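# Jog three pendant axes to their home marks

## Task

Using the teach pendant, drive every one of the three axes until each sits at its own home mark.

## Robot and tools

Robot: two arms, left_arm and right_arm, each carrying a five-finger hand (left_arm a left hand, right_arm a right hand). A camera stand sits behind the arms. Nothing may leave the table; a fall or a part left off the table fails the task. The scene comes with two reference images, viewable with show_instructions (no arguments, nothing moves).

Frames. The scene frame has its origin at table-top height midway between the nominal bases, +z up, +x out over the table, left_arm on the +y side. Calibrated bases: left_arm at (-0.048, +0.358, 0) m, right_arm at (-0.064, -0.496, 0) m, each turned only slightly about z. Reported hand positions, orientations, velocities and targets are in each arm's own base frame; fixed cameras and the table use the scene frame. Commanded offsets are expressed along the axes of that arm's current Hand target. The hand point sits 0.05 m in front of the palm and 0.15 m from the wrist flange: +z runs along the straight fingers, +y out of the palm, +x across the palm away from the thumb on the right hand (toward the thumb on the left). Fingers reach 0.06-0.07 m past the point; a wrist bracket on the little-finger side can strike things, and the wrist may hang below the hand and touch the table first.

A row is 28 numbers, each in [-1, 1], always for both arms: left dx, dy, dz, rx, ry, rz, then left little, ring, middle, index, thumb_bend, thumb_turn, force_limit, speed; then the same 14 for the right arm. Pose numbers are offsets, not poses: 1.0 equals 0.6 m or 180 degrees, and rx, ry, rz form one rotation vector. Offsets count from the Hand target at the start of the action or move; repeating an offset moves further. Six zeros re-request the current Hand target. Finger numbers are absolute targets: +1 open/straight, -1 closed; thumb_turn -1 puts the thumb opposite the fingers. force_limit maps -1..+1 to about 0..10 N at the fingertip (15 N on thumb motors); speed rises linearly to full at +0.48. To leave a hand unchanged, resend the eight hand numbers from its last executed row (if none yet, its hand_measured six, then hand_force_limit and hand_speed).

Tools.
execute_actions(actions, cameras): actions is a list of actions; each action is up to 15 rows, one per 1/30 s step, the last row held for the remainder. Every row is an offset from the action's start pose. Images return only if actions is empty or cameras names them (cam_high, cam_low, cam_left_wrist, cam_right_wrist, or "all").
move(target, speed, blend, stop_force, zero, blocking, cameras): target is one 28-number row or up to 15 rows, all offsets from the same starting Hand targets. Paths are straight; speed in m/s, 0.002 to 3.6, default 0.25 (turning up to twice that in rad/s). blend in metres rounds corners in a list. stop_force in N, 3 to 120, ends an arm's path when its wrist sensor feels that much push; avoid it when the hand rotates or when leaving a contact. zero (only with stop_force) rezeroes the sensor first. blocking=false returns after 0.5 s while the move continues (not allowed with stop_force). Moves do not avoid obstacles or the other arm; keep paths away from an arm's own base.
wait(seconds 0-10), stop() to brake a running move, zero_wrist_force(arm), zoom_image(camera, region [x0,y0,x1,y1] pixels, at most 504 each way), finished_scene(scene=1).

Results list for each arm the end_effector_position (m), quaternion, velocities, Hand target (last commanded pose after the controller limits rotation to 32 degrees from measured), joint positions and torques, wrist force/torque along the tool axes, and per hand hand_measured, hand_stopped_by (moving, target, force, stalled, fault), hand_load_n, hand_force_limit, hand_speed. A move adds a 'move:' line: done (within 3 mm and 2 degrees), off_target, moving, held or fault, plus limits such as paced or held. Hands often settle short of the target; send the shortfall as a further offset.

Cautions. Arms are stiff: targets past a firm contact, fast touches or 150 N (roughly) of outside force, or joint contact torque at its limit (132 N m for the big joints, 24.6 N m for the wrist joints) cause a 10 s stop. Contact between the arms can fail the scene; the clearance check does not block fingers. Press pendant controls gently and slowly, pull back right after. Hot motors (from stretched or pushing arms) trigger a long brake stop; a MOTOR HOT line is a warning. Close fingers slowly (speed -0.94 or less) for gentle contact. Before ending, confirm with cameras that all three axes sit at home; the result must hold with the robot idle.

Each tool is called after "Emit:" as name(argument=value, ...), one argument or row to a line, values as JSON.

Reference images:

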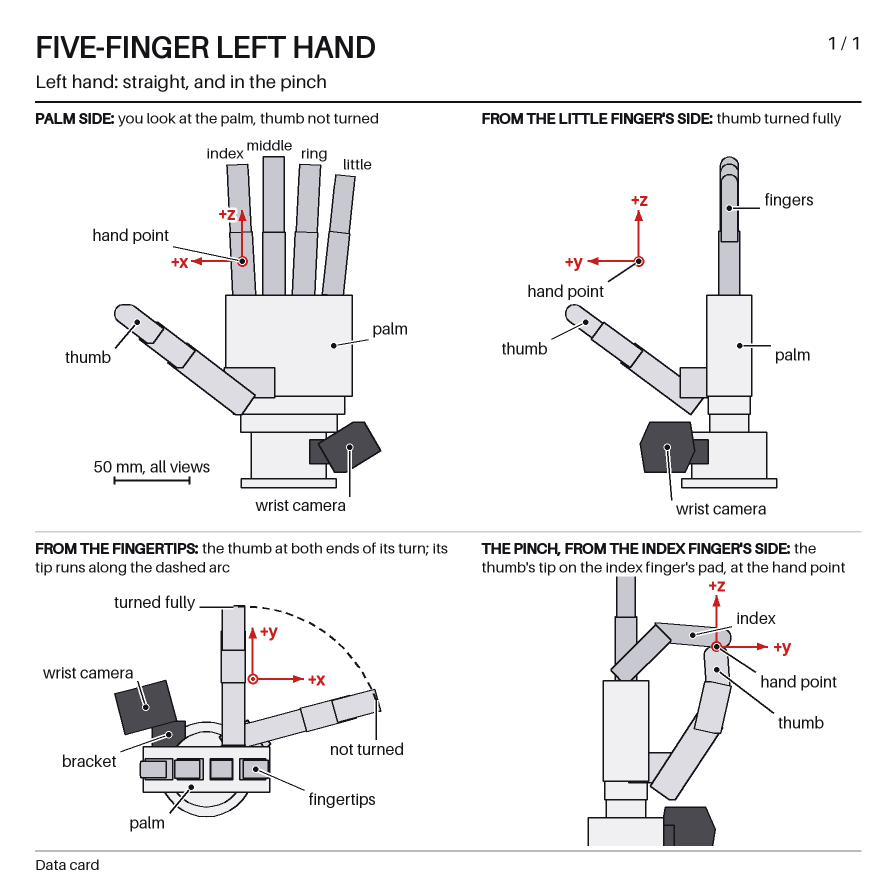

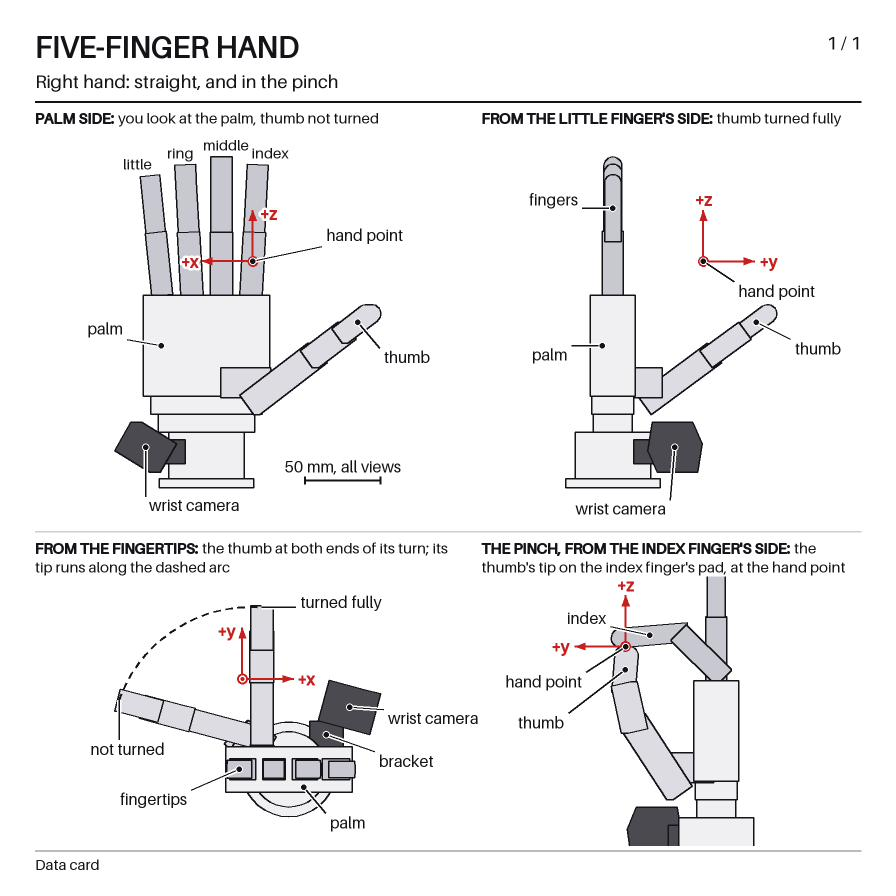

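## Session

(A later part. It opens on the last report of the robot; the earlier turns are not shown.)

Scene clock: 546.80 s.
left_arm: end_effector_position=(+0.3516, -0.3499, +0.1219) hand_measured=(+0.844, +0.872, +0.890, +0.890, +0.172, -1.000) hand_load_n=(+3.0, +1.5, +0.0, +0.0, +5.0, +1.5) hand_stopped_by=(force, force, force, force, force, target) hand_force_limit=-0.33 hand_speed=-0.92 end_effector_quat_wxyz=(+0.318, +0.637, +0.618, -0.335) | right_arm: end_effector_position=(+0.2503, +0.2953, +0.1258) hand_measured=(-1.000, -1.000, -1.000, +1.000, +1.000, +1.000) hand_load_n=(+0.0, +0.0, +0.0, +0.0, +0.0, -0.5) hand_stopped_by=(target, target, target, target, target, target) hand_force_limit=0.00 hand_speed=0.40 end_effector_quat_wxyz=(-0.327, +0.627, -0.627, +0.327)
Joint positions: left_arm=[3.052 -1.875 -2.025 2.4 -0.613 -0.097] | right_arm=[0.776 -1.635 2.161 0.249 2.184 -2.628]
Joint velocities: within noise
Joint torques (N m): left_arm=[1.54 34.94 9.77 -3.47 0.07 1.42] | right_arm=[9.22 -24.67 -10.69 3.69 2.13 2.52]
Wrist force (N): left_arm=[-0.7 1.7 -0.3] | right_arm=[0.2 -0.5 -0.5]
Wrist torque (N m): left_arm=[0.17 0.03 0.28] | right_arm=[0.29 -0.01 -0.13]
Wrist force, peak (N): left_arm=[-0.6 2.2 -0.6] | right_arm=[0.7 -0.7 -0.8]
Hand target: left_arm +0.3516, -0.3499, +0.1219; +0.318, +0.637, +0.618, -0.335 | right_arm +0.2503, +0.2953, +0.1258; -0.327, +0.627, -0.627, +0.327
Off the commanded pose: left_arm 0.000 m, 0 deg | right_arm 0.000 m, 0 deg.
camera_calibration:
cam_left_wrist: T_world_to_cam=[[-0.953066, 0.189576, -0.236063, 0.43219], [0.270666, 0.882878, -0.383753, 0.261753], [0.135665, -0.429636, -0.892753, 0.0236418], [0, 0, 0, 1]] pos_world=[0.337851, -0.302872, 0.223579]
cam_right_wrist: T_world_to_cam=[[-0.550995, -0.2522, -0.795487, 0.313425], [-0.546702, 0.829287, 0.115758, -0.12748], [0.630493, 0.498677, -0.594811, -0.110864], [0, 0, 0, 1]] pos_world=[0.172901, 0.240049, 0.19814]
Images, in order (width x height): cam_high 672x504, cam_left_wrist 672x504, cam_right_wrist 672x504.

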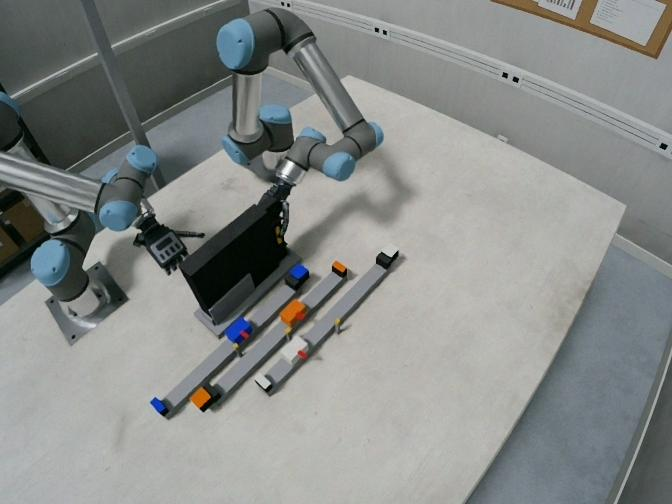

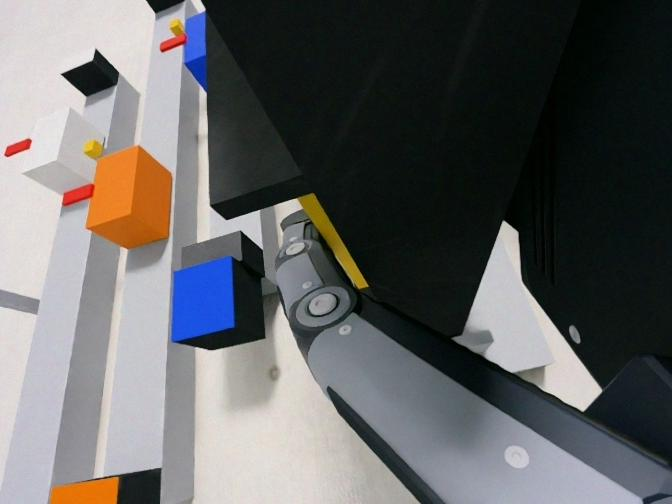

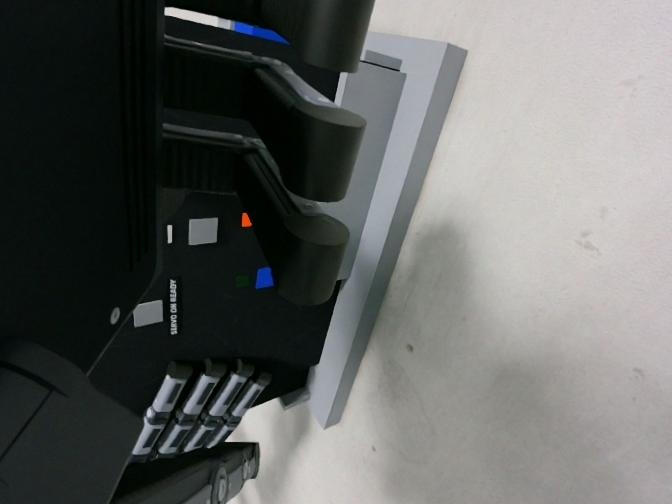

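Emit:
move(
  target=[0,0,0,0,0,0,0.65,0.65,0.65,0.65,0.0,-1,-0.33,-0.92,0,-0.0067,0.00956,0,0,0,-1,-1,-1,1,1,1,0,0.4],
  speed=0.005,
  stop_force=3,
)

Emit:
wait(
  seconds=3,
)

Emit:
move(
  target=[0,0,0,0,0,0,0.65,0.65,0.65,0.65,0.0,-1,-0.33,-0.92,0,0.0067,-0.00956,0,0,0,-1,-1,-1,1,1,1,0,0.4],
  speed=0.1,
  cameras=["cam_high","cam_left_wrist"],
)

Scene clock: 554.73 s.
left_arm: end_effector_position=(+0.3516, -0.3499, +0.1219) hand_measured=(+0.844, +0.872, +0.890, +0.890, +0.172, -1.000) hand_load_n=(+3.0, +2.0, +0.0, +0.0, +5.0, +1.5) hand_stopped_by=(force, force, force, force, force, target) hand_force_limit=-0.33 hand_speed=-0.92 end_effector_quat_wxyz=(+0.318, +0.637, +0.618, -0.335) | right_arm: end_effector_position=(+0.2573, +0.2953, +0.1258) hand_measured=(-1.000, -1.000, -1.000, +1.000, +1.000, +1.000) hand_load_n=(+0.0, +0.0, +0.0, -0.5, +0.0, +0.0) hand_stopped_by=(target, target, target, target, target, target) hand_force_limit=0.00 hand_speed=0.40 end_effector_quat_wxyz=(-0.327, +0.627, -0.627, +0.327)
Joint positions: left_arm=[3.052 -1.875 -2.025 2.4 -0.613 -0.097] | right_arm=[0.756 -1.631 2.156 0.241 2.17 -2.645]
Joint torques (N m): left_arm=[2.06 35.35 8.81 -3.38 0.24 1.1] | right_arm=[-12.1 -2.98 -24.3 -2.59 -0.3 -2.2]
Wrist force (N): left_arm=[-0.4 2.0 -0.6] | right_arm=[-0.4 -0.4 -3.3]
Wrist torque (N m): left_arm=[0.24 -0.02 0.28] | right_arm=[0.37 -0.07 -0.08]
Wrist force, peak (N): left_arm=[-0.5 2.3 -0.6] | right_arm=[-0.5 -0.1 -3.7]
Hand target: left_arm +0.3516, -0.3499, +0.1219; +0.318, +0.637, +0.618, -0.335 | right_arm +0.2573, +0.2953, +0.1258; -0.327, +0.627, -0.627, +0.327
Off the commanded pose: left_arm 0.000 m, 0 deg | right_arm 0.000 m, 0 deg.
move: done

Scene clock: 557.73 s.
left_arm: end_effector_position=(+0.3516, -0.3499, +0.1219) hand_measured=(+0.844, +0.872, +0.890, +0.890, +0.172, -1.000) hand_load_n=(+3.5, +2.0, +0.0, +0.0, +5.0, +1.5) hand_stopped_by=(force, force, force, force, force, target) hand_force_limit=-0.33 hand_speed=-0.92 end_effector_quat_wxyz=(+0.318, +0.637, +0.618, -0.335) | right_arm: end_effector_position=(+0.2573, +0.2953, +0.1258) hand_measured=(-1.000, -1.000, -1.000, +1.000, +1.000, +1.000) hand_load_n=(+0.0, +0.0, +0.0, -0.5, +0.0, +0.0) hand_stopped_by=(target, target, target, target, target, target) hand_force_limit=0.00 hand_speed=0.40 end_effector_quat_wxyz=(-0.327, +0.627, -0.627, +0.327)
Joint positions: left_arm=[3.052 -1.875 -2.025 2.4 -0.613 -0.097] | right_arm=[0.756 -1.631 2.156 0.241 2.17 -2.645]
Joint torques (N m): left_arm=[1.6 35.32 8.8 -3.43 0.17 1.28] | right_arm=[-12.43 -3.76 -24.3 -2.48 -0.27 -2.1]
Wrist force (N): left_arm=[-0.3 1.8 -0.4] | right_arm=[-0.2 0.0 -3.8]
Wrist torque (N m): left_arm=[0.18 -0.02 0.30] | right_arm=[0.45 -0.09 -0.06]
Wrist force, peak (N): left_arm=[-0.5 2.2 -0.7] | right_arm=[-0.5 0.1 -4.1]
Hand target: left_arm +0.3516, -0.3499, +0.1219; +0.318, +0.637, +0.618, -0.335 | right_arm +0.2573, +0.2953, +0.1258; -0.327, +0.627, -0.627, +0.327
Off the commanded pose: left_arm 0.000 m, 0 deg | right_arm 0.000 m, 0 deg.
wait: 3.00 s; at rest by 0.17 s

Scene clock: 558.57 s.
left_arm: end_effector_position=(+0.3516, -0.3499, +0.1219) hand_measured=(+0.844, +0.872, +0.890, +0.890, +0.172, -1.000) hand_load_n=(+3.5, +2.0, +0.5, +0.0, +5.0, +2.0) hand_stopped_by=(force, force, force, force, force, target) hand_force_limit=-0.33 hand_speed=-0.92 end_effector_quat_wxyz=(+0.318, +0.637, +0.618, -0.335) | right_arm: end_effector_position=(+0.2504, +0.2953, +0.1258) hand_measured=(-1.000, -1.000, -1.000, +1.000, +1.000, +1.000) hand_load_n=(+0.0, +0.5, +0.0, +0.0, +0.0, +0.0) hand_stopped_by=(target, target, target, target, target, target) hand_force_limit=0.00 hand_speed=0.40 end_effector_quat_wxyz=(-0.327, +0.627, -0.627, +0.327)
Joint positions: left_arm=[3.052 -1.875 -2.025 2.4 -0.613 -0.097] | right_arm=[0.776 -1.634 2.161 0.249 2.184 -2.629]
Joint torques (N m): left_arm=[1.62 34.74 9.69 -3.39 0.12 1.24] | right_arm=[8.38 -24.45 -11.14 3.6 2.47 2.54]
Wrist force (N): left_arm=[-0.6 1.9 -0.4] | right_arm=[0.0 -0.7 -0.6]
Wrist torque (N m): left_arm=[0.20 0.01 0.29] | right_arm=[0.25 0.02 -0.15]
Wrist force, peak (N): left_arm=[-0.6 2.0 -0.6] | right_arm=[-0.2 -0.1 -3.6]
Hand target: left_arm +0.3516, -0.3499, +0.1219; +0.318, +0.637, +0.618, -0.335 | right_arm +0.2503, +0.2953, +0.1258; -0.327, +0.627, -0.627, +0.327
Off the commanded pose: left_arm 0.000 m, 0 deg | right_arm 0.000 m, 0 deg.
move: done
camera_calibration:
cam_left_wrist: T_world_to_cam=[[-0.953066, 0.189576, -0.236063, 0.43219], [0.270666, 0.882878, -0.383753, 0.261753], [0.135665, -0.429636, -0.892753, 0.0236418], [0, 0, 0, 1]] pos_world=[0.337851, -0.302872, 0.223579]
Images, in order (width x height): cam_high 672x504, cam_left_wrist 672x504.

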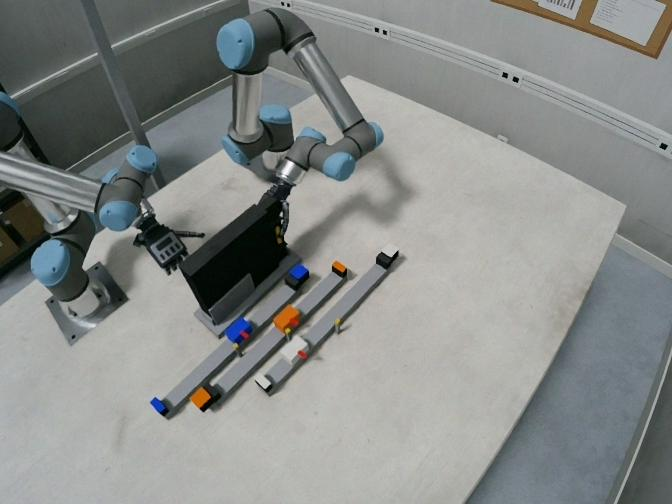

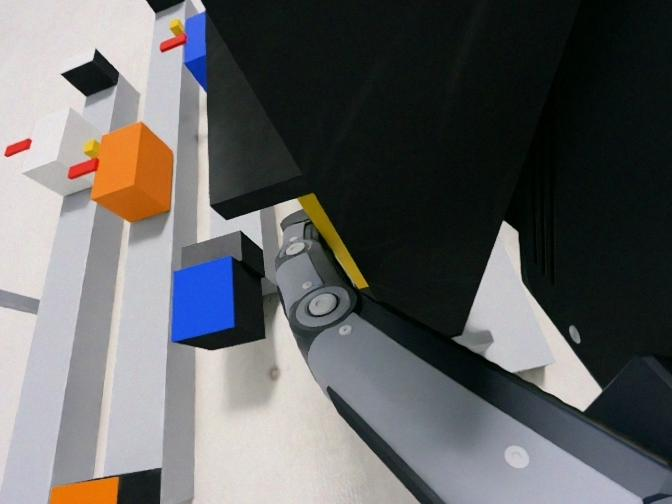

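Emit:
zoom_image(
  camera="cam_high",
  region=[250, 290, 320, 345],
)

Emit:
zoom_image(
  camera="cam_left_wrist",
  region=[40, 110, 140, 200],
)

Scaled by 7.200.

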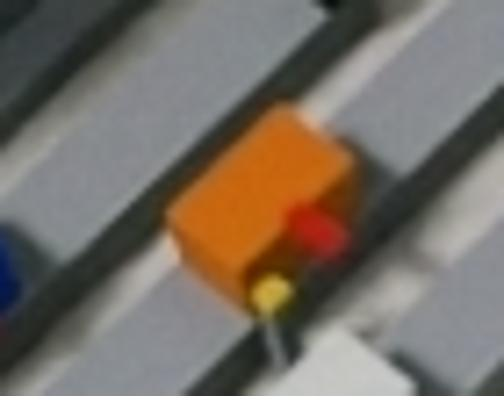

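Scaled by 5.040.

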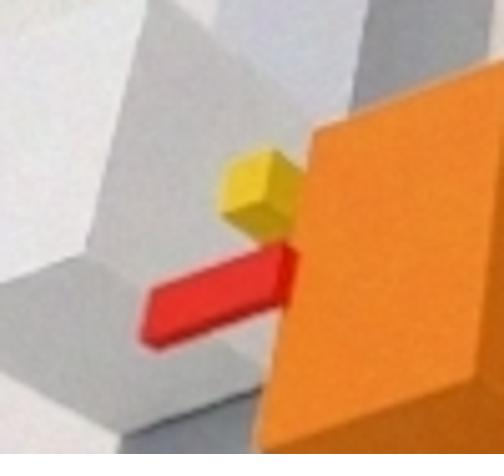

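Emit:
execute_actions(
  actions=[],
  cameras=["cam_low"],
)

Scene clock: 564.97 s.
left_arm: end_effector_position=(+0.3516, -0.3499, +0.1219) hand_measured=(+0.844, +0.872, +0.890, +0.890, +0.172, -1.000) hand_load_n=(+3.0, +1.5, +0.0, +0.5, +5.0, +1.5) hand_stopped_by=(force, force, force, force, force, target) hand_force_limit=-0.33 hand_speed=-0.92 end_effector_quat_wxyz=(+0.318, +0.637, +0.618, -0.335) | right_arm: end_effector_position=(+0.2503, +0.2953, +0.1258) hand_measured=(-1.000, -1.000, -1.000, +1.000, +1.000, +1.000) hand_load_n=(+0.0, +0.0, +0.0, +0.0, +0.0, +0.0) hand_stopped_by=(target, target, target, target, target, target) hand_force_limit=0.00 hand_speed=0.40 end_effector_quat_wxyz=(-0.327, +0.627, -0.627, +0.327)
Joint positions: left_arm=[3.052 -1.875 -2.025 2.4 -0.613 -0.097] | right_arm=[0.776 -1.635 2.161 0.249 2.184 -2.628]
Joint velocities: within noise
Joint torques (N m): left_arm=[2.11 34.35 8.86 -3.43 0.18 1.1] | right_arm=[9.56 -24.25 -11.19 3.76 2.16 2.47]
Wrist force (N): left_arm=[-0.5 2.0 -0.7] | right_arm=[0.1 -0.4 -0.3]
Wrist torque (N m): left_arm=[0.24 0.00 0.28] | right_arm=[0.28 -0.01 -0.13]
Wrist force, peak (N): left_arm=[-0.6 2.0 -0.7] | right_arm=[0.3 -1.1 -0.6]
Hand target: left_arm +0.3516, -0.3499, +0.1219; +0.318, +0.637, +0.618, -0.335 | right_arm +0.2503, +0.2953, +0.1258; -0.327, +0.627, -0.627, +0.327
Off the commanded pose: left_arm 0.000 m, 0 deg | right_arm 0.000 m, 0 deg.
Images, in order (width x height): cam_low 672x504.

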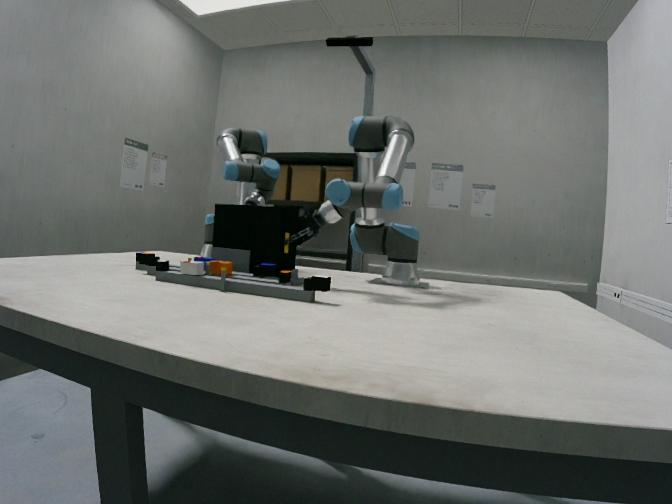

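Emit:
zoom_image(
  camera="cam_low",
  region=[130, 240, 340, 310],
)

Emit:
zoom_image(
  camera="cam_low",
  region=[175, 250, 245, 300],
)

Scaled by 2.400.

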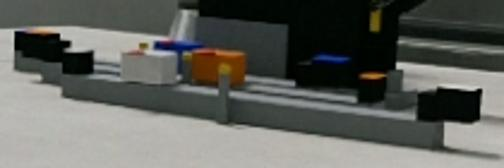

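Scaled by 7.200.

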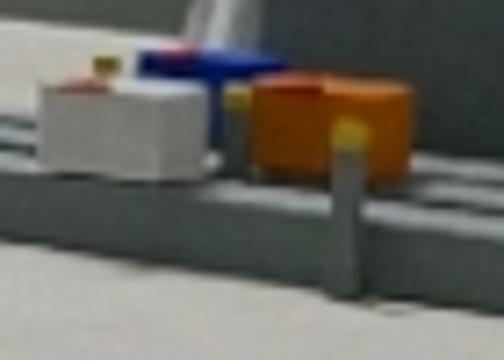

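Emit:
move(
  target=[0,0,0,0,0,0,0.65,0.65,0.65,0.65,0.0,-1,-0.33,-0.92,0,-0.0067,0.00956,0,0,0,-1,-1,-1,1,1,1,0,0.4],
  speed=0.005,
  stop_force=3,
)

Emit:
wait(
  seconds=2,
)

Emit:
move(
  target=[0,0,0,0,0,0,0.65,0.65,0.65,0.65,0.0,-1,-0.33,-0.92,0,0.0067,-0.00956,0,0,0,-1,-1,-1,1,1,1,0,0.4],
  speed=0.1,
  cameras=["cam_high","cam_left_wrist"],
)

Scene clock: 597.83 s.
left_arm: end_effector_position=(+0.3516, -0.3499, +0.1219) hand_measured=(+0.844, +0.872, +0.890, +0.890, +0.172, -1.000) hand_load_n=(+3.0, +1.5, +0.0, +0.0, +5.0, +1.5) hand_stopped_by=(force, force, force, force, force, target) hand_force_limit=-0.33 hand_speed=-0.92 end_effector_quat_wxyz=(+0.318, +0.637, +0.618, -0.335) | right_arm: end_effector_position=(+0.2573, +0.2953, +0.1258) hand_measured=(-1.000, -1.000, -1.000, +1.000, +1.000, +1.000) hand_load_n=(+0.0, +0.5, +0.0, -0.5, +0.0, +0.0) hand_stopped_by=(target, target, target, target, target, target) hand_force_limit=0.00 hand_speed=0.40 end_effector_quat_wxyz=(-0.327, +0.627, -0.627, +0.327)
Joint positions: left_arm=[3.052 -1.875 -2.025 2.4 -0.613 -0.097] | right_arm=[0.756 -1.631 2.156 0.241 2.17 -2.645]
Joint torques (N m): left_arm=[1.81 35.48 9.07 -3.55 0.26 1.02] | right_arm=[-11.91 -4.32 -24.02 -2.59 -0.14 -2.13]
Wrist force (N): left_arm=[-0.4 1.9 -0.5] | right_arm=[-0.4 0.0 -3.6]
Wrist torque (N m): left_arm=[0.21 -0.02 0.29] | right_arm=[0.45 -0.06 -0.07]
Wrist force, peak (N): left_arm=[-0.6 2.1 -0.6] | right_arm=[-0.5 -0.1 -3.8]
Hand target: left_arm +0.3516, -0.3499, +0.1219; +0.318, +0.637, +0.618, -0.335 | right_arm +0.2573, +0.2953, +0.1258; -0.327, +0.627, -0.627, +0.327
Off the commanded pose: left_arm 0.000 m, 0 deg | right_arm 0.000 m, 0 deg.
move: done

Scene clock: 599.83 s.
left_arm: end_effector_position=(+0.3516, -0.3499, +0.1219) hand_measured=(+0.844, +0.872, +0.890, +0.890, +0.172, -1.000) hand_load_n=(+3.0, +2.0, +0.0, +0.0, +5.0, +1.5) hand_stopped_by=(force, force, force, force, force, target) hand_force_limit=-0.33 hand_speed=-0.92 end_effector_quat_wxyz=(+0.318, +0.637, +0.618, -0.335) | right_arm: end_effector_position=(+0.2573, +0.2953, +0.1258) hand_measured=(-1.000, -1.000, -1.000, +1.000, +1.000, +1.000) hand_load_n=(+0.0, +0.0, +0.0, -0.5, +0.0, +0.0) hand_stopped_by=(target, target, target, target, target, target) hand_force_limit=0.00 hand_speed=0.40 end_effector_quat_wxyz=(-0.327, +0.627, -0.627, +0.327)
Joint positions: left_arm=[3.052 -1.875 -2.025 2.4 -0.613 -0.097] | right_arm=[0.756 -1.631 2.156 0.241 2.17 -2.645]
Joint torques (N m): left_arm=[1.21 34.16 9.04 -3.49 0.28 1.09] | right_arm=[-12.45 -3.57 -23.96 -2.37 -0.21 -2.32]
Wrist force (N): left_arm=[-0.6 1.9 -0.6] | right_arm=[0.0 0.3 -3.6]
Wrist torque (N m): left_arm=[0.22 0.02 0.28] | right_arm=[0.48 -0.12 -0.04]
Wrist force, peak (N): left_arm=[-0.7 2.1 -0.7] | right_arm=[-0.6 0.0 -3.9]
Hand target: left_arm +0.3516, -0.3499, +0.1219; +0.318, +0.637, +0.618, -0.335 | right_arm +0.2573, +0.2953, +0.1258; -0.327, +0.627, -0.627, +0.327
Off the commanded pose: left_arm 0.000 m, 0 deg | right_arm 0.000 m, 0 deg.
wait: 2.00 s; at rest by 0.17 s

Scene clock: 600.67 s.
left_arm: end_effector_position=(+0.3516, -0.3499, +0.1219) hand_measured=(+0.844, +0.872, +0.890, +0.890, +0.172, -1.000) hand_load_n=(+3.0, +1.5, +0.0, +0.0, +5.0, +1.0) hand_stopped_by=(force, force, force, force, force, target) hand_force_limit=-0.33 hand_speed=-0.92 end_effector_quat_wxyz=(+0.318, +0.637, +0.618, -0.335) | right_arm: end_effector_position=(+0.2504, +0.2953, +0.1258) hand_measured=(-1.000, -1.000, -1.000, +1.000, +1.000, +1.000) hand_load_n=(+0.0, +0.5, +0.0, +0.0, +0.0, +0.0) hand_stopped_by=(target, target, target, target, target, target) hand_force_limit=0.00 hand_speed=0.40 end_effector_quat_wxyz=(-0.327, +0.627, -0.627, +0.327)
Joint positions: left_arm=[3.052 -1.875 -2.025 2.4 -0.613 -0.097] | right_arm=[0.776 -1.634 2.161 0.249 2.184 -2.629]
Joint torques (N m): left_arm=[1.75 33.4 9.06 -3.53 0.33 0.96] | right_arm=[9.12 -23.97 -11.11 3.7 2.33 2.51]
Wrist force (N): left_arm=[-0.5 1.6 -0.4] | right_arm=[0.0 -0.4 -0.3]
Wrist torque (N m): left_arm=[0.16 0.00 0.29] | right_arm=[0.27 0.02 -0.14]
Wrist force, peak (N): left_arm=[-0.6 2.1 -0.7] | right_arm=[-0.3 0.1 -3.8]
Hand target: left_arm +0.3516, -0.3499, +0.1219; +0.318, +0.637, +0.618, -0.335 | right_arm +0.2503, +0.2953, +0.1258; -0.327, +0.627, -0.627, +0.327
Off the commanded pose: left_arm 0.000 m, 0 deg | right_arm 0.000 m, 0 deg.
move: done
camera_calibration:
cam_left_wrist: T_world_to_cam=[[-0.953066, 0.189576, -0.236063, 0.43219], [0.270666, 0.882878, -0.383753, 0.261753], [0.135665, -0.429636, -0.892753, 0.0236418], [0, 0, 0, 1]] pos_world=[0.337851, -0.302872, 0.223579]
Images, in order (width x height): cam_high 672x504, cam_left_wrist 672x504.

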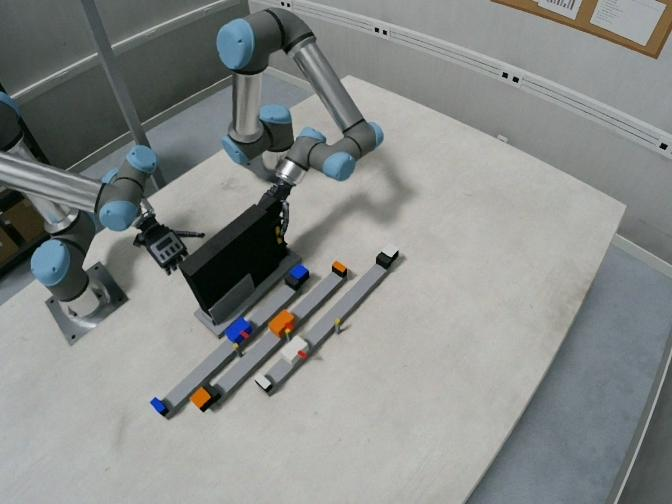

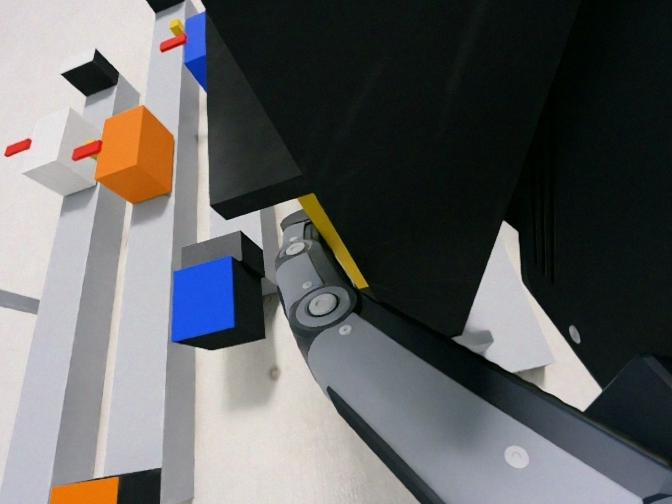

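Emit:
zoom_image(
  camera="cam_high",
  region=[265, 305, 315, 345],
)

Emit:
zoom_image(
  camera="cam_left_wrist",
  region=[50, 120, 120, 180],
)

Scaled by 10.080.

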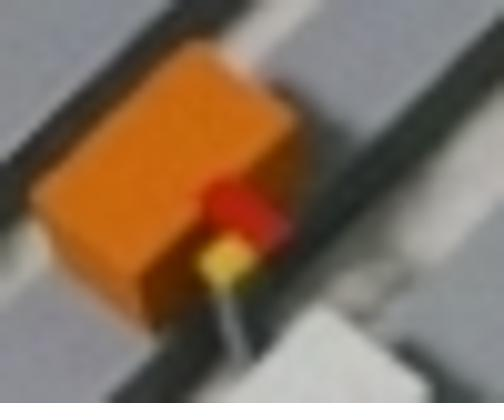

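Scaled by 7.200.

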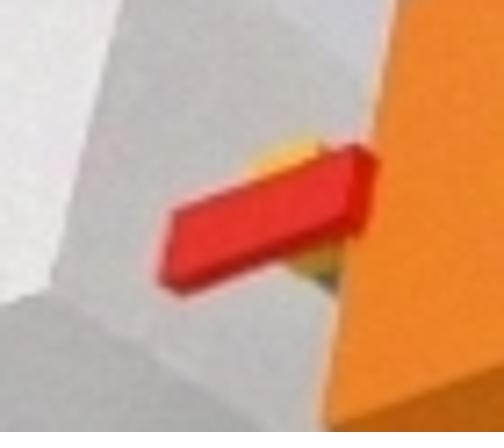

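Emit:
move(
  target=[0,0,0,0,0,0,0.65,0.65,0.65,0.65,0.0,-1,-0.33,-0.92,0,-0.0067,0.00956,0,0,0,-1,-1,-1,1,1,1,0,0.4],
  speed=0.005,
  stop_force=3,
)

Emit:
wait(
  seconds=0.8,
)

Emit:
move(
  target=[0,0,0,0,0,0,0.65,0.65,0.65,0.65,0.0,-1,-0.33,-0.92,0,0.0067,-0.00956,0,0,0,-1,-1,-1,1,1,1,0,0.4],
  speed=0.1,
  cameras=["cam_high","cam_left_wrist"],
)

Scene clock: 617.00 s.
left_arm: end_effector_position=(+0.3516, -0.3499, +0.1219) hand_measured=(+0.844, +0.872, +0.890, +0.890, +0.172, -1.000) hand_load_n=(+3.0, +1.5, +0.0, +0.0, +5.0, +1.5) hand_stopped_by=(force, force, force, force, force, target) hand_force_limit=-0.33 hand_speed=-0.92 end_effector_quat_wxyz=(+0.318, +0.637, +0.618, -0.335) | right_arm: end_effector_position=(+0.2573, +0.2953, +0.1258) hand_measured=(-1.000, -1.000, -1.000, +1.000, +1.000, +1.000) hand_load_n=(+0.0, +0.5, +0.0, -0.5, +0.0, +0.0) hand_stopped_by=(target, target, target, target, target, target) hand_force_limit=0.00 hand_speed=0.40 end_effector_quat_wxyz=(-0.327, +0.627, -0.627, +0.327)
Joint positions: left_arm=[3.052 -1.875 -2.025 2.4 -0.613 -0.097] | right_arm=[0.756 -1.631 2.156 0.241 2.17 -2.645]
Joint torques (N m): left_arm=[1.44 34.03 8.21 -3.56 0.22 0.88] | right_arm=[-11.99 -3 -24.22 -2.38 -0.28 -2.29]
Wrist force (N): left_arm=[-0.3 1.8 -0.7] | right_arm=[-0.2 0.0 -3.7]
Wrist torque (N m): left_arm=[0.19 -0.03 0.30] | right_arm=[0.45 -0.08 -0.06]
Wrist force, peak (N): left_arm=[-0.7 2.1 -0.7] | right_arm=[-0.4 0.2 -3.8]
Hand target: left_arm +0.3516, -0.3499, +0.1219; +0.318, +0.637, +0.618, -0.335 | right_arm +0.2573, +0.2953, +0.1258; -0.327, +0.627, -0.627, +0.327
Off the commanded pose: left_arm 0.000 m, 0 deg | right_arm 0.000 m, 0 deg.
move: done

Scene clock: 617.80 s.
left_arm: end_effector_position=(+0.3516, -0.3499, +0.1219) hand_measured=(+0.844, +0.872, +0.890, +0.890, +0.172, -1.000) hand_load_n=(+3.0, +2.0, +0.0, +0.0, +5.0, +1.5) hand_stopped_by=(force, force, force, force, force, target) hand_force_limit=-0.33 hand_speed=-0.92 end_effector_quat_wxyz=(+0.318, +0.637, +0.618, -0.335) | right_arm: end_effector_position=(+0.2573, +0.2953, +0.1258) hand_measured=(-1.000, -1.000, -1.000, +1.000, +1.000, +1.000) hand_load_n=(+0.0, +0.0, +0.0, -0.5, +0.5, -0.5) hand_stopped_by=(target, target, target, target, target, target) hand_force_limit=0.00 hand_speed=0.40 end_effector_quat_wxyz=(-0.327, +0.627, -0.627, +0.327)
Joint positions: left_arm=[3.052 -1.875 -2.025 2.4 -0.613 -0.097] | right_arm=[0.756 -1.631 2.156 0.241 2.17 -2.645]
Joint torques (N m): left_arm=[1.33 34.56 8.23 -3.53 0.29 0.92] | right_arm=[-12.26 -3.27 -23.52 -2.32 -0.12 -2.31]
Wrist force (N): left_arm=[-0.4 1.8 -0.2] | right_arm=[-0.3 -0.1 -3.7]
Wrist torque (N m): left_arm=[0.17 -0.01 0.30] | right_arm=[0.44 -0.07 -0.07]
Wrist force, peak (N): left_arm=[-0.5 2.0 -0.5] | right_arm=[-0.4 -0.1 -3.9]
Hand target: left_arm +0.3516, -0.3499, +0.1219; +0.318, +0.637, +0.618, -0.335 | right_arm +0.2573, +0.2953, +0.1258; -0.327, +0.627, -0.627, +0.327
Off the commanded pose: left_arm 0.000 m, 0 deg | right_arm 0.000 m, 0 deg.
wait: 0.80 s; at rest by 0.17 s

Scene clock: 618.63 s.
left_arm: end_effector_position=(+0.3516, -0.3499, +0.1219) hand_measured=(+0.844, +0.872, +0.890, +0.890, +0.172, -1.000) hand_load_n=(+3.0, +2.0, +0.0, +0.0, +5.0, +1.5) hand_stopped_by=(force, force, force, force, force, target) hand_force_limit=-0.33 hand_speed=-0.92 end_effector_quat_wxyz=(+0.318, +0.637, +0.618, -0.335) | right_arm: end_effector_position=(+0.2504, +0.2953, +0.1258) hand_measured=(-1.000, -1.000, -1.000, +1.000, +1.000, +1.000) hand_load_n=(+0.0, +0.0, +0.0, +0.0, -0.5, +0.0) hand_stopped_by=(target, target, target, target, target, target) hand_force_limit=0.00 hand_speed=0.40 end_effector_quat_wxyz=(-0.327, +0.627, -0.627, +0.327)
Joint positions: left_arm=[3.052 -1.875 -2.025 2.4 -0.613 -0.097] | right_arm=[0.776 -1.634 2.161 0.249 2.184 -2.629]
Joint torques (N m): left_arm=[2.56 34.4 8.89 -3.52 0.38 0.92] | right_arm=[10.09 -24.65 -11.66 3.42 2.62 2.42]
Wrist force (N): left_arm=[-0.6 2.0 -0.5] | right_arm=[0.2 -0.7 -0.4]
Wrist torque (N m): left_arm=[0.21 0.00 0.28] | right_arm=[0.25 -0.01 -0.14]
Wrist force, peak (N): left_arm=[-0.6 2.0 -0.7] | right_arm=[-0.3 -0.1 -3.8]
Hand target: left_arm +0.3516, -0.3499, +0.1219; +0.318, +0.637, +0.618, -0.335 | right_arm +0.2503, +0.2953, +0.1258; -0.327, +0.627, -0.627, +0.327
Off the commanded pose: left_arm 0.000 m, 0 deg | right_arm 0.000 m, 0 deg.
move: done
camera_calibration:
cam_left_wrist: T_world_to_cam=[[-0.953066, 0.189576, -0.236063, 0.43219], [0.270666, 0.882878, -0.383753, 0.261753], [0.135665, -0.429636, -0.892753, 0.0236418], [0, 0, 0, 1]] pos_world=[0.337851, -0.302872, 0.223579]
Images, in order (width x height): cam_high 672x504, cam_left_wrist 672x504.

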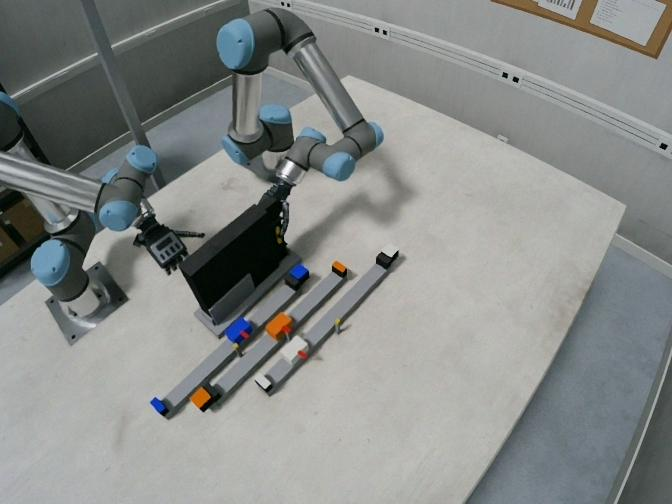

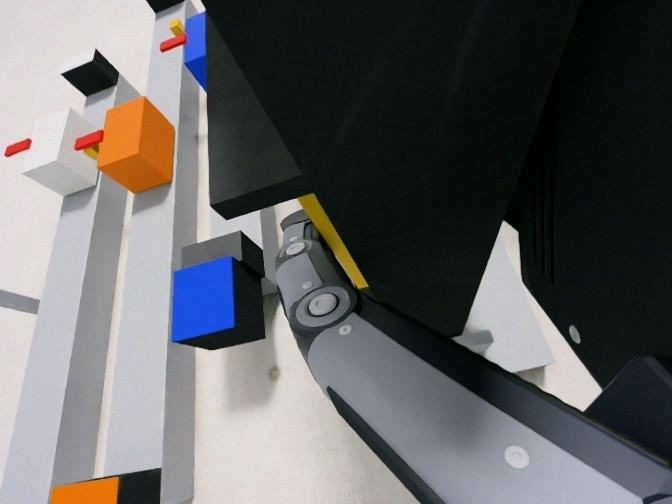

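Emit:
zoom_image(
  camera="cam_high",
  region=[265, 305, 315, 345],
)

Emit:
zoom_image(
  camera="cam_left_wrist",
  region=[50, 120, 120, 180],
)

Scaled by 10.080.

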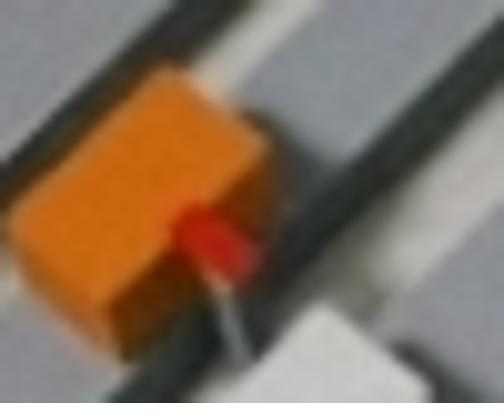

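Scaled by 7.200.

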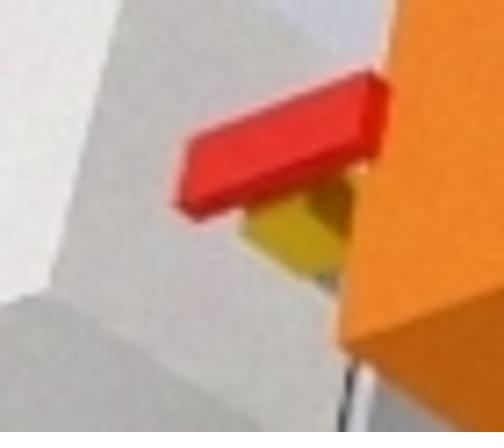

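Emit:
execute_actions(
  actions=[],
  cameras=["cam_low"],
)

Emit:
zoom_image(
  camera="cam_low",
  region=[180, 250, 230, 285],
)

Scene clock: 633.20 s.
left_arm: end_effector_position=(+0.3516, -0.3499, +0.1219) hand_measured=(+0.844, +0.872, +0.890, +0.890, +0.172, -1.000) hand_load_n=(+3.0, +2.0, +0.5, +0.0, +5.0, +1.5) hand_stopped_by=(force, force, force, force, force, target) hand_force_limit=-0.33 hand_speed=-0.92 end_effector_quat_wxyz=(+0.318, +0.637, +0.618, -0.335) | right_arm: end_effector_position=(+0.2503, +0.2953, +0.1258) hand_measured=(-1.000, -1.000, -1.000, +1.000, +1.000, +1.000) hand_load_n=(+0.0, +0.0, +0.0, +0.0, -0.5, +0.0) hand_stopped_by=(target, target, target, target, target, target) hand_force_limit=0.00 hand_speed=0.40 end_effector_quat_wxyz=(-0.327, +0.627, -0.627, +0.327)
Joint positions: left_arm=[3.052 -1.875 -2.025 2.4 -0.613 -0.097] | right_arm=[0.776 -1.635 2.161 0.249 2.184 -2.628]
Joint velocities: within noise
Joint torques (N m): left_arm=[1.93 34.86 8.98 -3.74 0.4 0.66] | right_arm=[10.31 -24.86 -10.57 3.68 2.24 2.48]
Wrist force (N): left_arm=[-0.5 1.9 -0.6] | right_arm=[0.0 -0.8 -0.5]
Wrist torque (N m): left_arm=[0.21 -0.02 0.29] | right_arm=[0.25 0.02 -0.15]
Wrist force, peak (N): left_arm=[-0.7 2.2 -0.6] | right_arm=[-0.1 -0.9 -0.8]
Hand target: left_arm +0.3516, -0.3499, +0.1219; +0.318, +0.637, +0.618, -0.335 | right_arm +0.2503, +0.2953, +0.1258; -0.327, +0.627, -0.627, +0.327
Off the commanded pose: left_arm 0.000 m, 0 deg | right_arm 0.000 m, 0 deg.
Images, in order (width x height): cam_low 672x504.

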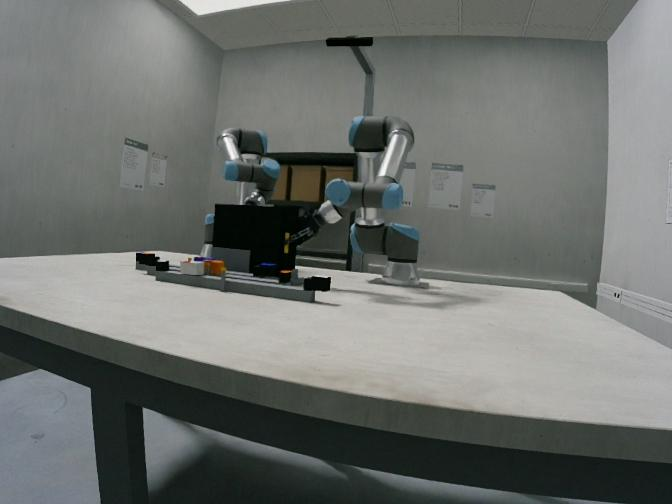

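Scaled by 10.080.

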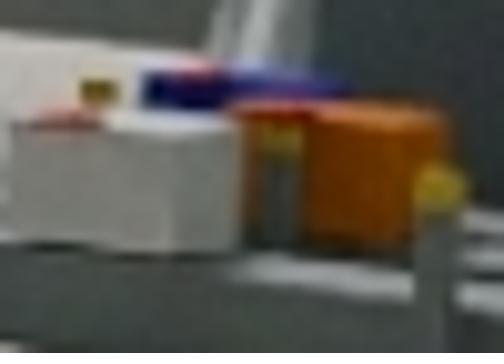

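Emit:
zoom_image(
  camera="cam_low",
  region=[197, 254, 217, 268],
)

Emit:
zoom_image(
  camera="cam_low",
  region=[175, 240, 275, 300],
)

Scaled by 25.200.

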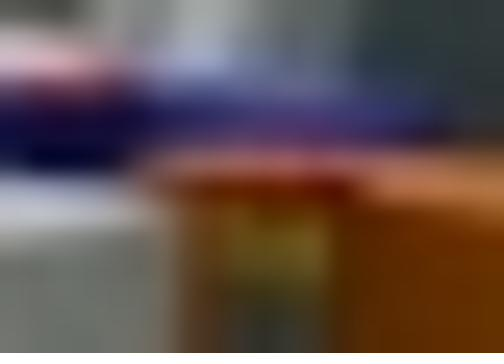

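Scaled by 5.040.

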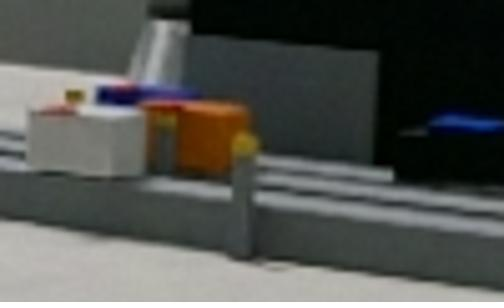

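Emit:
move(
  target=[
    [0,0,0,0,0,0,0.65,0.65,0.65,0.65,0.0,-1,-0.33,-0.92,0,0.01187,-0.01693,0,0,0,-1,-1,-1,1,1,1,0,0.4],
    [0,0,0,0,0,0,0.65,0.65,0.65,0.65,0.0,-1,-0.33,-0.92,0.008,0.07138,0.02478,0,0,0,-1,-1,-1,1,1,1,0,0.4],
    [0,0,0,0,0,0,0.65,0.65,0.65,0.65,0.0,-1,-0.33,-0.92,0.008,0.06051,0.0403,0,0,0,-1,-1,-1,1,1,1,0,0.4],
  ],
  speed=[0.05,0.06,0.03],
  blend=[0.003,0.003,0],
  stop_force=8,
  cameras=["cam_right_wrist"],
)

Scene clock: 665.47 s.
left_arm: end_effector_position=(+0.3516, -0.3499, +0.1219) hand_measured=(+0.844, +0.872, +0.890, +0.890, +0.172, -1.000) hand_load_n=(+3.0, +2.0, +0.0, +0.0, +5.0, +1.5) hand_stopped_by=(force, force, force, force, force, target) hand_force_limit=-0.33 hand_speed=-0.92 end_effector_quat_wxyz=(+0.318, +0.637, +0.618, -0.335) | right_arm: end_effector_position=(+0.2493, +0.2905, +0.0822) hand_measured=(-1.000, -1.000, -1.000, +1.000, +1.000, +1.000) hand_load_n=(+0.0, +0.0, +0.0, +0.0, +0.0, +0.0) hand_stopped_by=(target, target, target, target, target, target) hand_force_limit=0.00 hand_speed=0.40 end_effector_quat_wxyz=(-0.327, +0.627, -0.627, +0.327)
Joint positions: left_arm=[3.052 -1.875 -2.025 2.4 -0.613 -0.097] | right_arm=[0.765 -1.579 2.241 0.108 2.176 -2.638]
Joint torques (N m): left_arm=[1.35 33.91 7.79 -3.7 0.17 0.64] | right_arm=[-10.67 -4.72 -21.78 -2.17 -0.52 -2.27]
Wrist force (N): left_arm=[-0.6 1.8 -0.7] | right_arm=[0.3 -0.7 -0.5]
Wrist torque (N m): left_arm=[0.21 -0.01 0.29] | right_arm=[0.26 -0.03 -0.04]
Wrist force, peak (N): left_arm=[-0.5 2.1 -0.5] | right_arm=[0.3 -1.1 -0.7]
Hand target: left_arm +0.3516, -0.3499, +0.1219; +0.318, +0.637, +0.618, -0.335 | right_arm +0.2493, +0.2905, +0.0822; -0.327, +0.627, -0.627, +0.327
Off the commanded pose: left_arm 0.000 m, 0 deg | right_arm 0.000 m, 0 deg.
move: done
camera_calibration:
cam_right_wrist: T_world_to_cam=[[-0.550995, -0.2522, -0.795487, 0.27698], [-0.546702, 0.829287, 0.115758, -0.118999], [0.630493, 0.498677, -0.594811, -0.133773], [0, 0, 0, 1]] pos_world=[0.171901, 0.235249, 0.15454]
Images, in order (width x height): cam_right_wrist 672x504.

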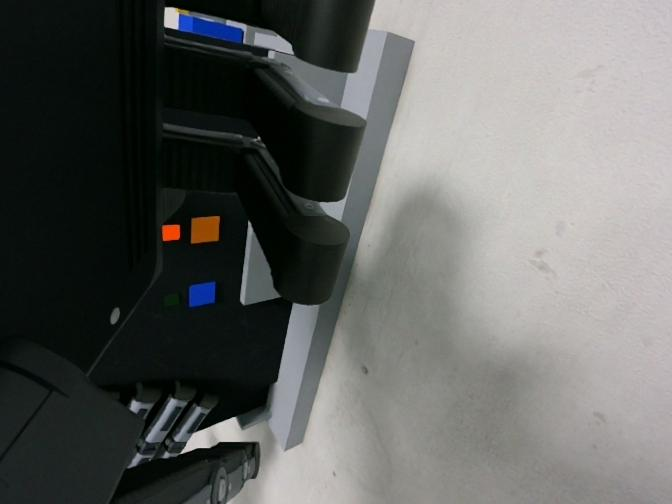

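Emit:
move(
  target=[0,0,0,0,0,0,0.65,0.65,0.65,0.65,0.0,-1,-0.33,-0.92,0,-0.0077,0.01092,0,0,0,-1,-1,-1,1,1,1,0,0.4],
  speed=0.006,
  stop_force=3,
)

Emit:
wait(
  seconds=0.3,
  cameras=["cam_right_wrist"],
)

Scene clock: 669.13 s.
left_arm: end_effector_position=(+0.3516, -0.3499, +0.1219) hand_measured=(+0.844, +0.872, +0.890, +0.890, +0.172, -1.000) hand_load_n=(+3.0, +1.5, +0.0, +0.0, +5.0, +1.5) hand_stopped_by=(force, force, force, force, force, target) hand_force_limit=-0.33 hand_speed=-0.92 end_effector_quat_wxyz=(+0.318, +0.637, +0.618, -0.335) | right_arm: end_effector_position=(+0.2573, +0.2905, +0.0822) hand_measured=(-1.000, -1.000, -1.000, +1.000, +1.000, +1.000) hand_load_n=(+0.0, +0.0, +0.0, -0.5, +0.0, +0.0) hand_stopped_by=(target, target, target, target, target, target) hand_force_limit=0.00 hand_speed=0.40 end_effector_quat_wxyz=(-0.327, +0.627, -0.627, +0.327)
Joint positions: left_arm=[3.052 -1.875 -2.025 2.4 -0.613 -0.097] | right_arm=[0.741 -1.575 2.235 0.099 2.159 -2.658]
Joint torques (N m): left_arm=[1.38 34.56 8.81 -3.69 0.24 0.52] | right_arm=[-13 -4.48 -23.05 -2.31 -0.21 -1.98]
Wrist force (N): left_arm=[-0.3 1.9 -0.5] | right_arm=[-0.4 0.3 -2.6]
Wrist torque (N m): left_arm=[0.20 -0.03 0.30] | right_arm=[0.45 -0.04 -0.05]
Wrist force, peak (N): left_arm=[-0.6 2.0 -0.6] | right_arm=[-0.5 0.1 -2.9]
Hand target: left_arm +0.3516, -0.3499, +0.1219; +0.318, +0.637, +0.618, -0.335 | right_arm +0.2573, +0.2905, +0.0822; -0.327, +0.627, -0.627, +0.327
Off the commanded pose: left_arm 0.000 m, 0 deg | right_arm 0.000 m, 0 deg.
move: done

Scene clock: 669.43 s.
left_arm: end_effector_position=(+0.3516, -0.3499, +0.1219) hand_measured=(+0.844, +0.872, +0.890, +0.890, +0.172, -1.000) hand_load_n=(+3.0, +2.0, +0.0, +0.0, +5.0, +1.5) hand_stopped_by=(force, force, force, force, force, target) hand_force_limit=-0.33 hand_speed=-0.92 end_effector_quat_wxyz=(+0.318, +0.637, +0.618, -0.335) | right_arm: end_effector_position=(+0.2573, +0.2905, +0.0822) hand_measured=(-1.000, -1.000, -1.000, +1.000, +1.000, +1.000) hand_load_n=(+0.0, +0.0, +0.0, -0.5, +0.0, +0.0) hand_stopped_by=(target, target, target, target, target, target) hand_force_limit=0.00 hand_speed=0.40 end_effector_quat_wxyz=(-0.327, +0.627, -0.627, +0.327)
Joint positions: left_arm=[3.052 -1.875 -2.025 2.4 -0.613 -0.097] | right_arm=[0.741 -1.575 2.235 0.099 2.159 -2.658]
Joint torques (N m): left_arm=[0.32 34.75 8.89 -3.62 0.53 0.5] | right_arm=[-11.78 -4.59 -22.95 -2.46 -0.37 -2.3]
Wrist force (N): left_arm=[-0.4 1.8 -0.7] | right_arm=[-0.2 0.0 -2.7]
Wrist torque (N m): left_arm=[0.21 -0.03 0.30] | right_arm=[0.41 -0.07 -0.04]
Wrist force, peak (N): left_arm=[-0.5 2.0 -0.7] | right_arm=[-0.5 0.0 -2.9]
Hand target: left_arm +0.3516, -0.3499, +0.1219; +0.318, +0.637, +0.618, -0.335 | right_arm +0.2573, +0.2905, +0.0822; -0.327, +0.627, -0.627, +0.327
Off the commanded pose: left_arm 0.000 m, 0 deg | right_arm 0.000 m, 0 deg.
wait: 0.30 s; at rest by 0.17 s
camera_calibration:
cam_right_wrist: T_world_to_cam=[[-0.550995, -0.2522, -0.795487, 0.281523], [-0.546702, 0.829287, 0.115758, -0.114583], [0.630493, 0.498677, -0.594811, -0.138821], [0, 0, 0, 1]] pos_world=[0.180001, 0.235249, 0.15464]
Images, in order (width x height): cam_right_wrist 672x504.

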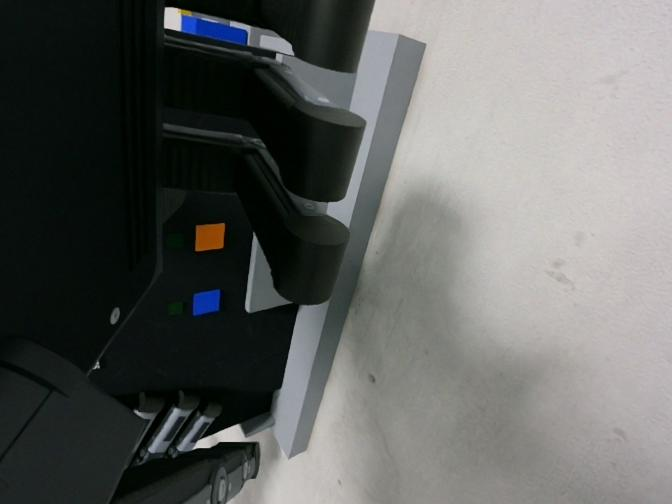

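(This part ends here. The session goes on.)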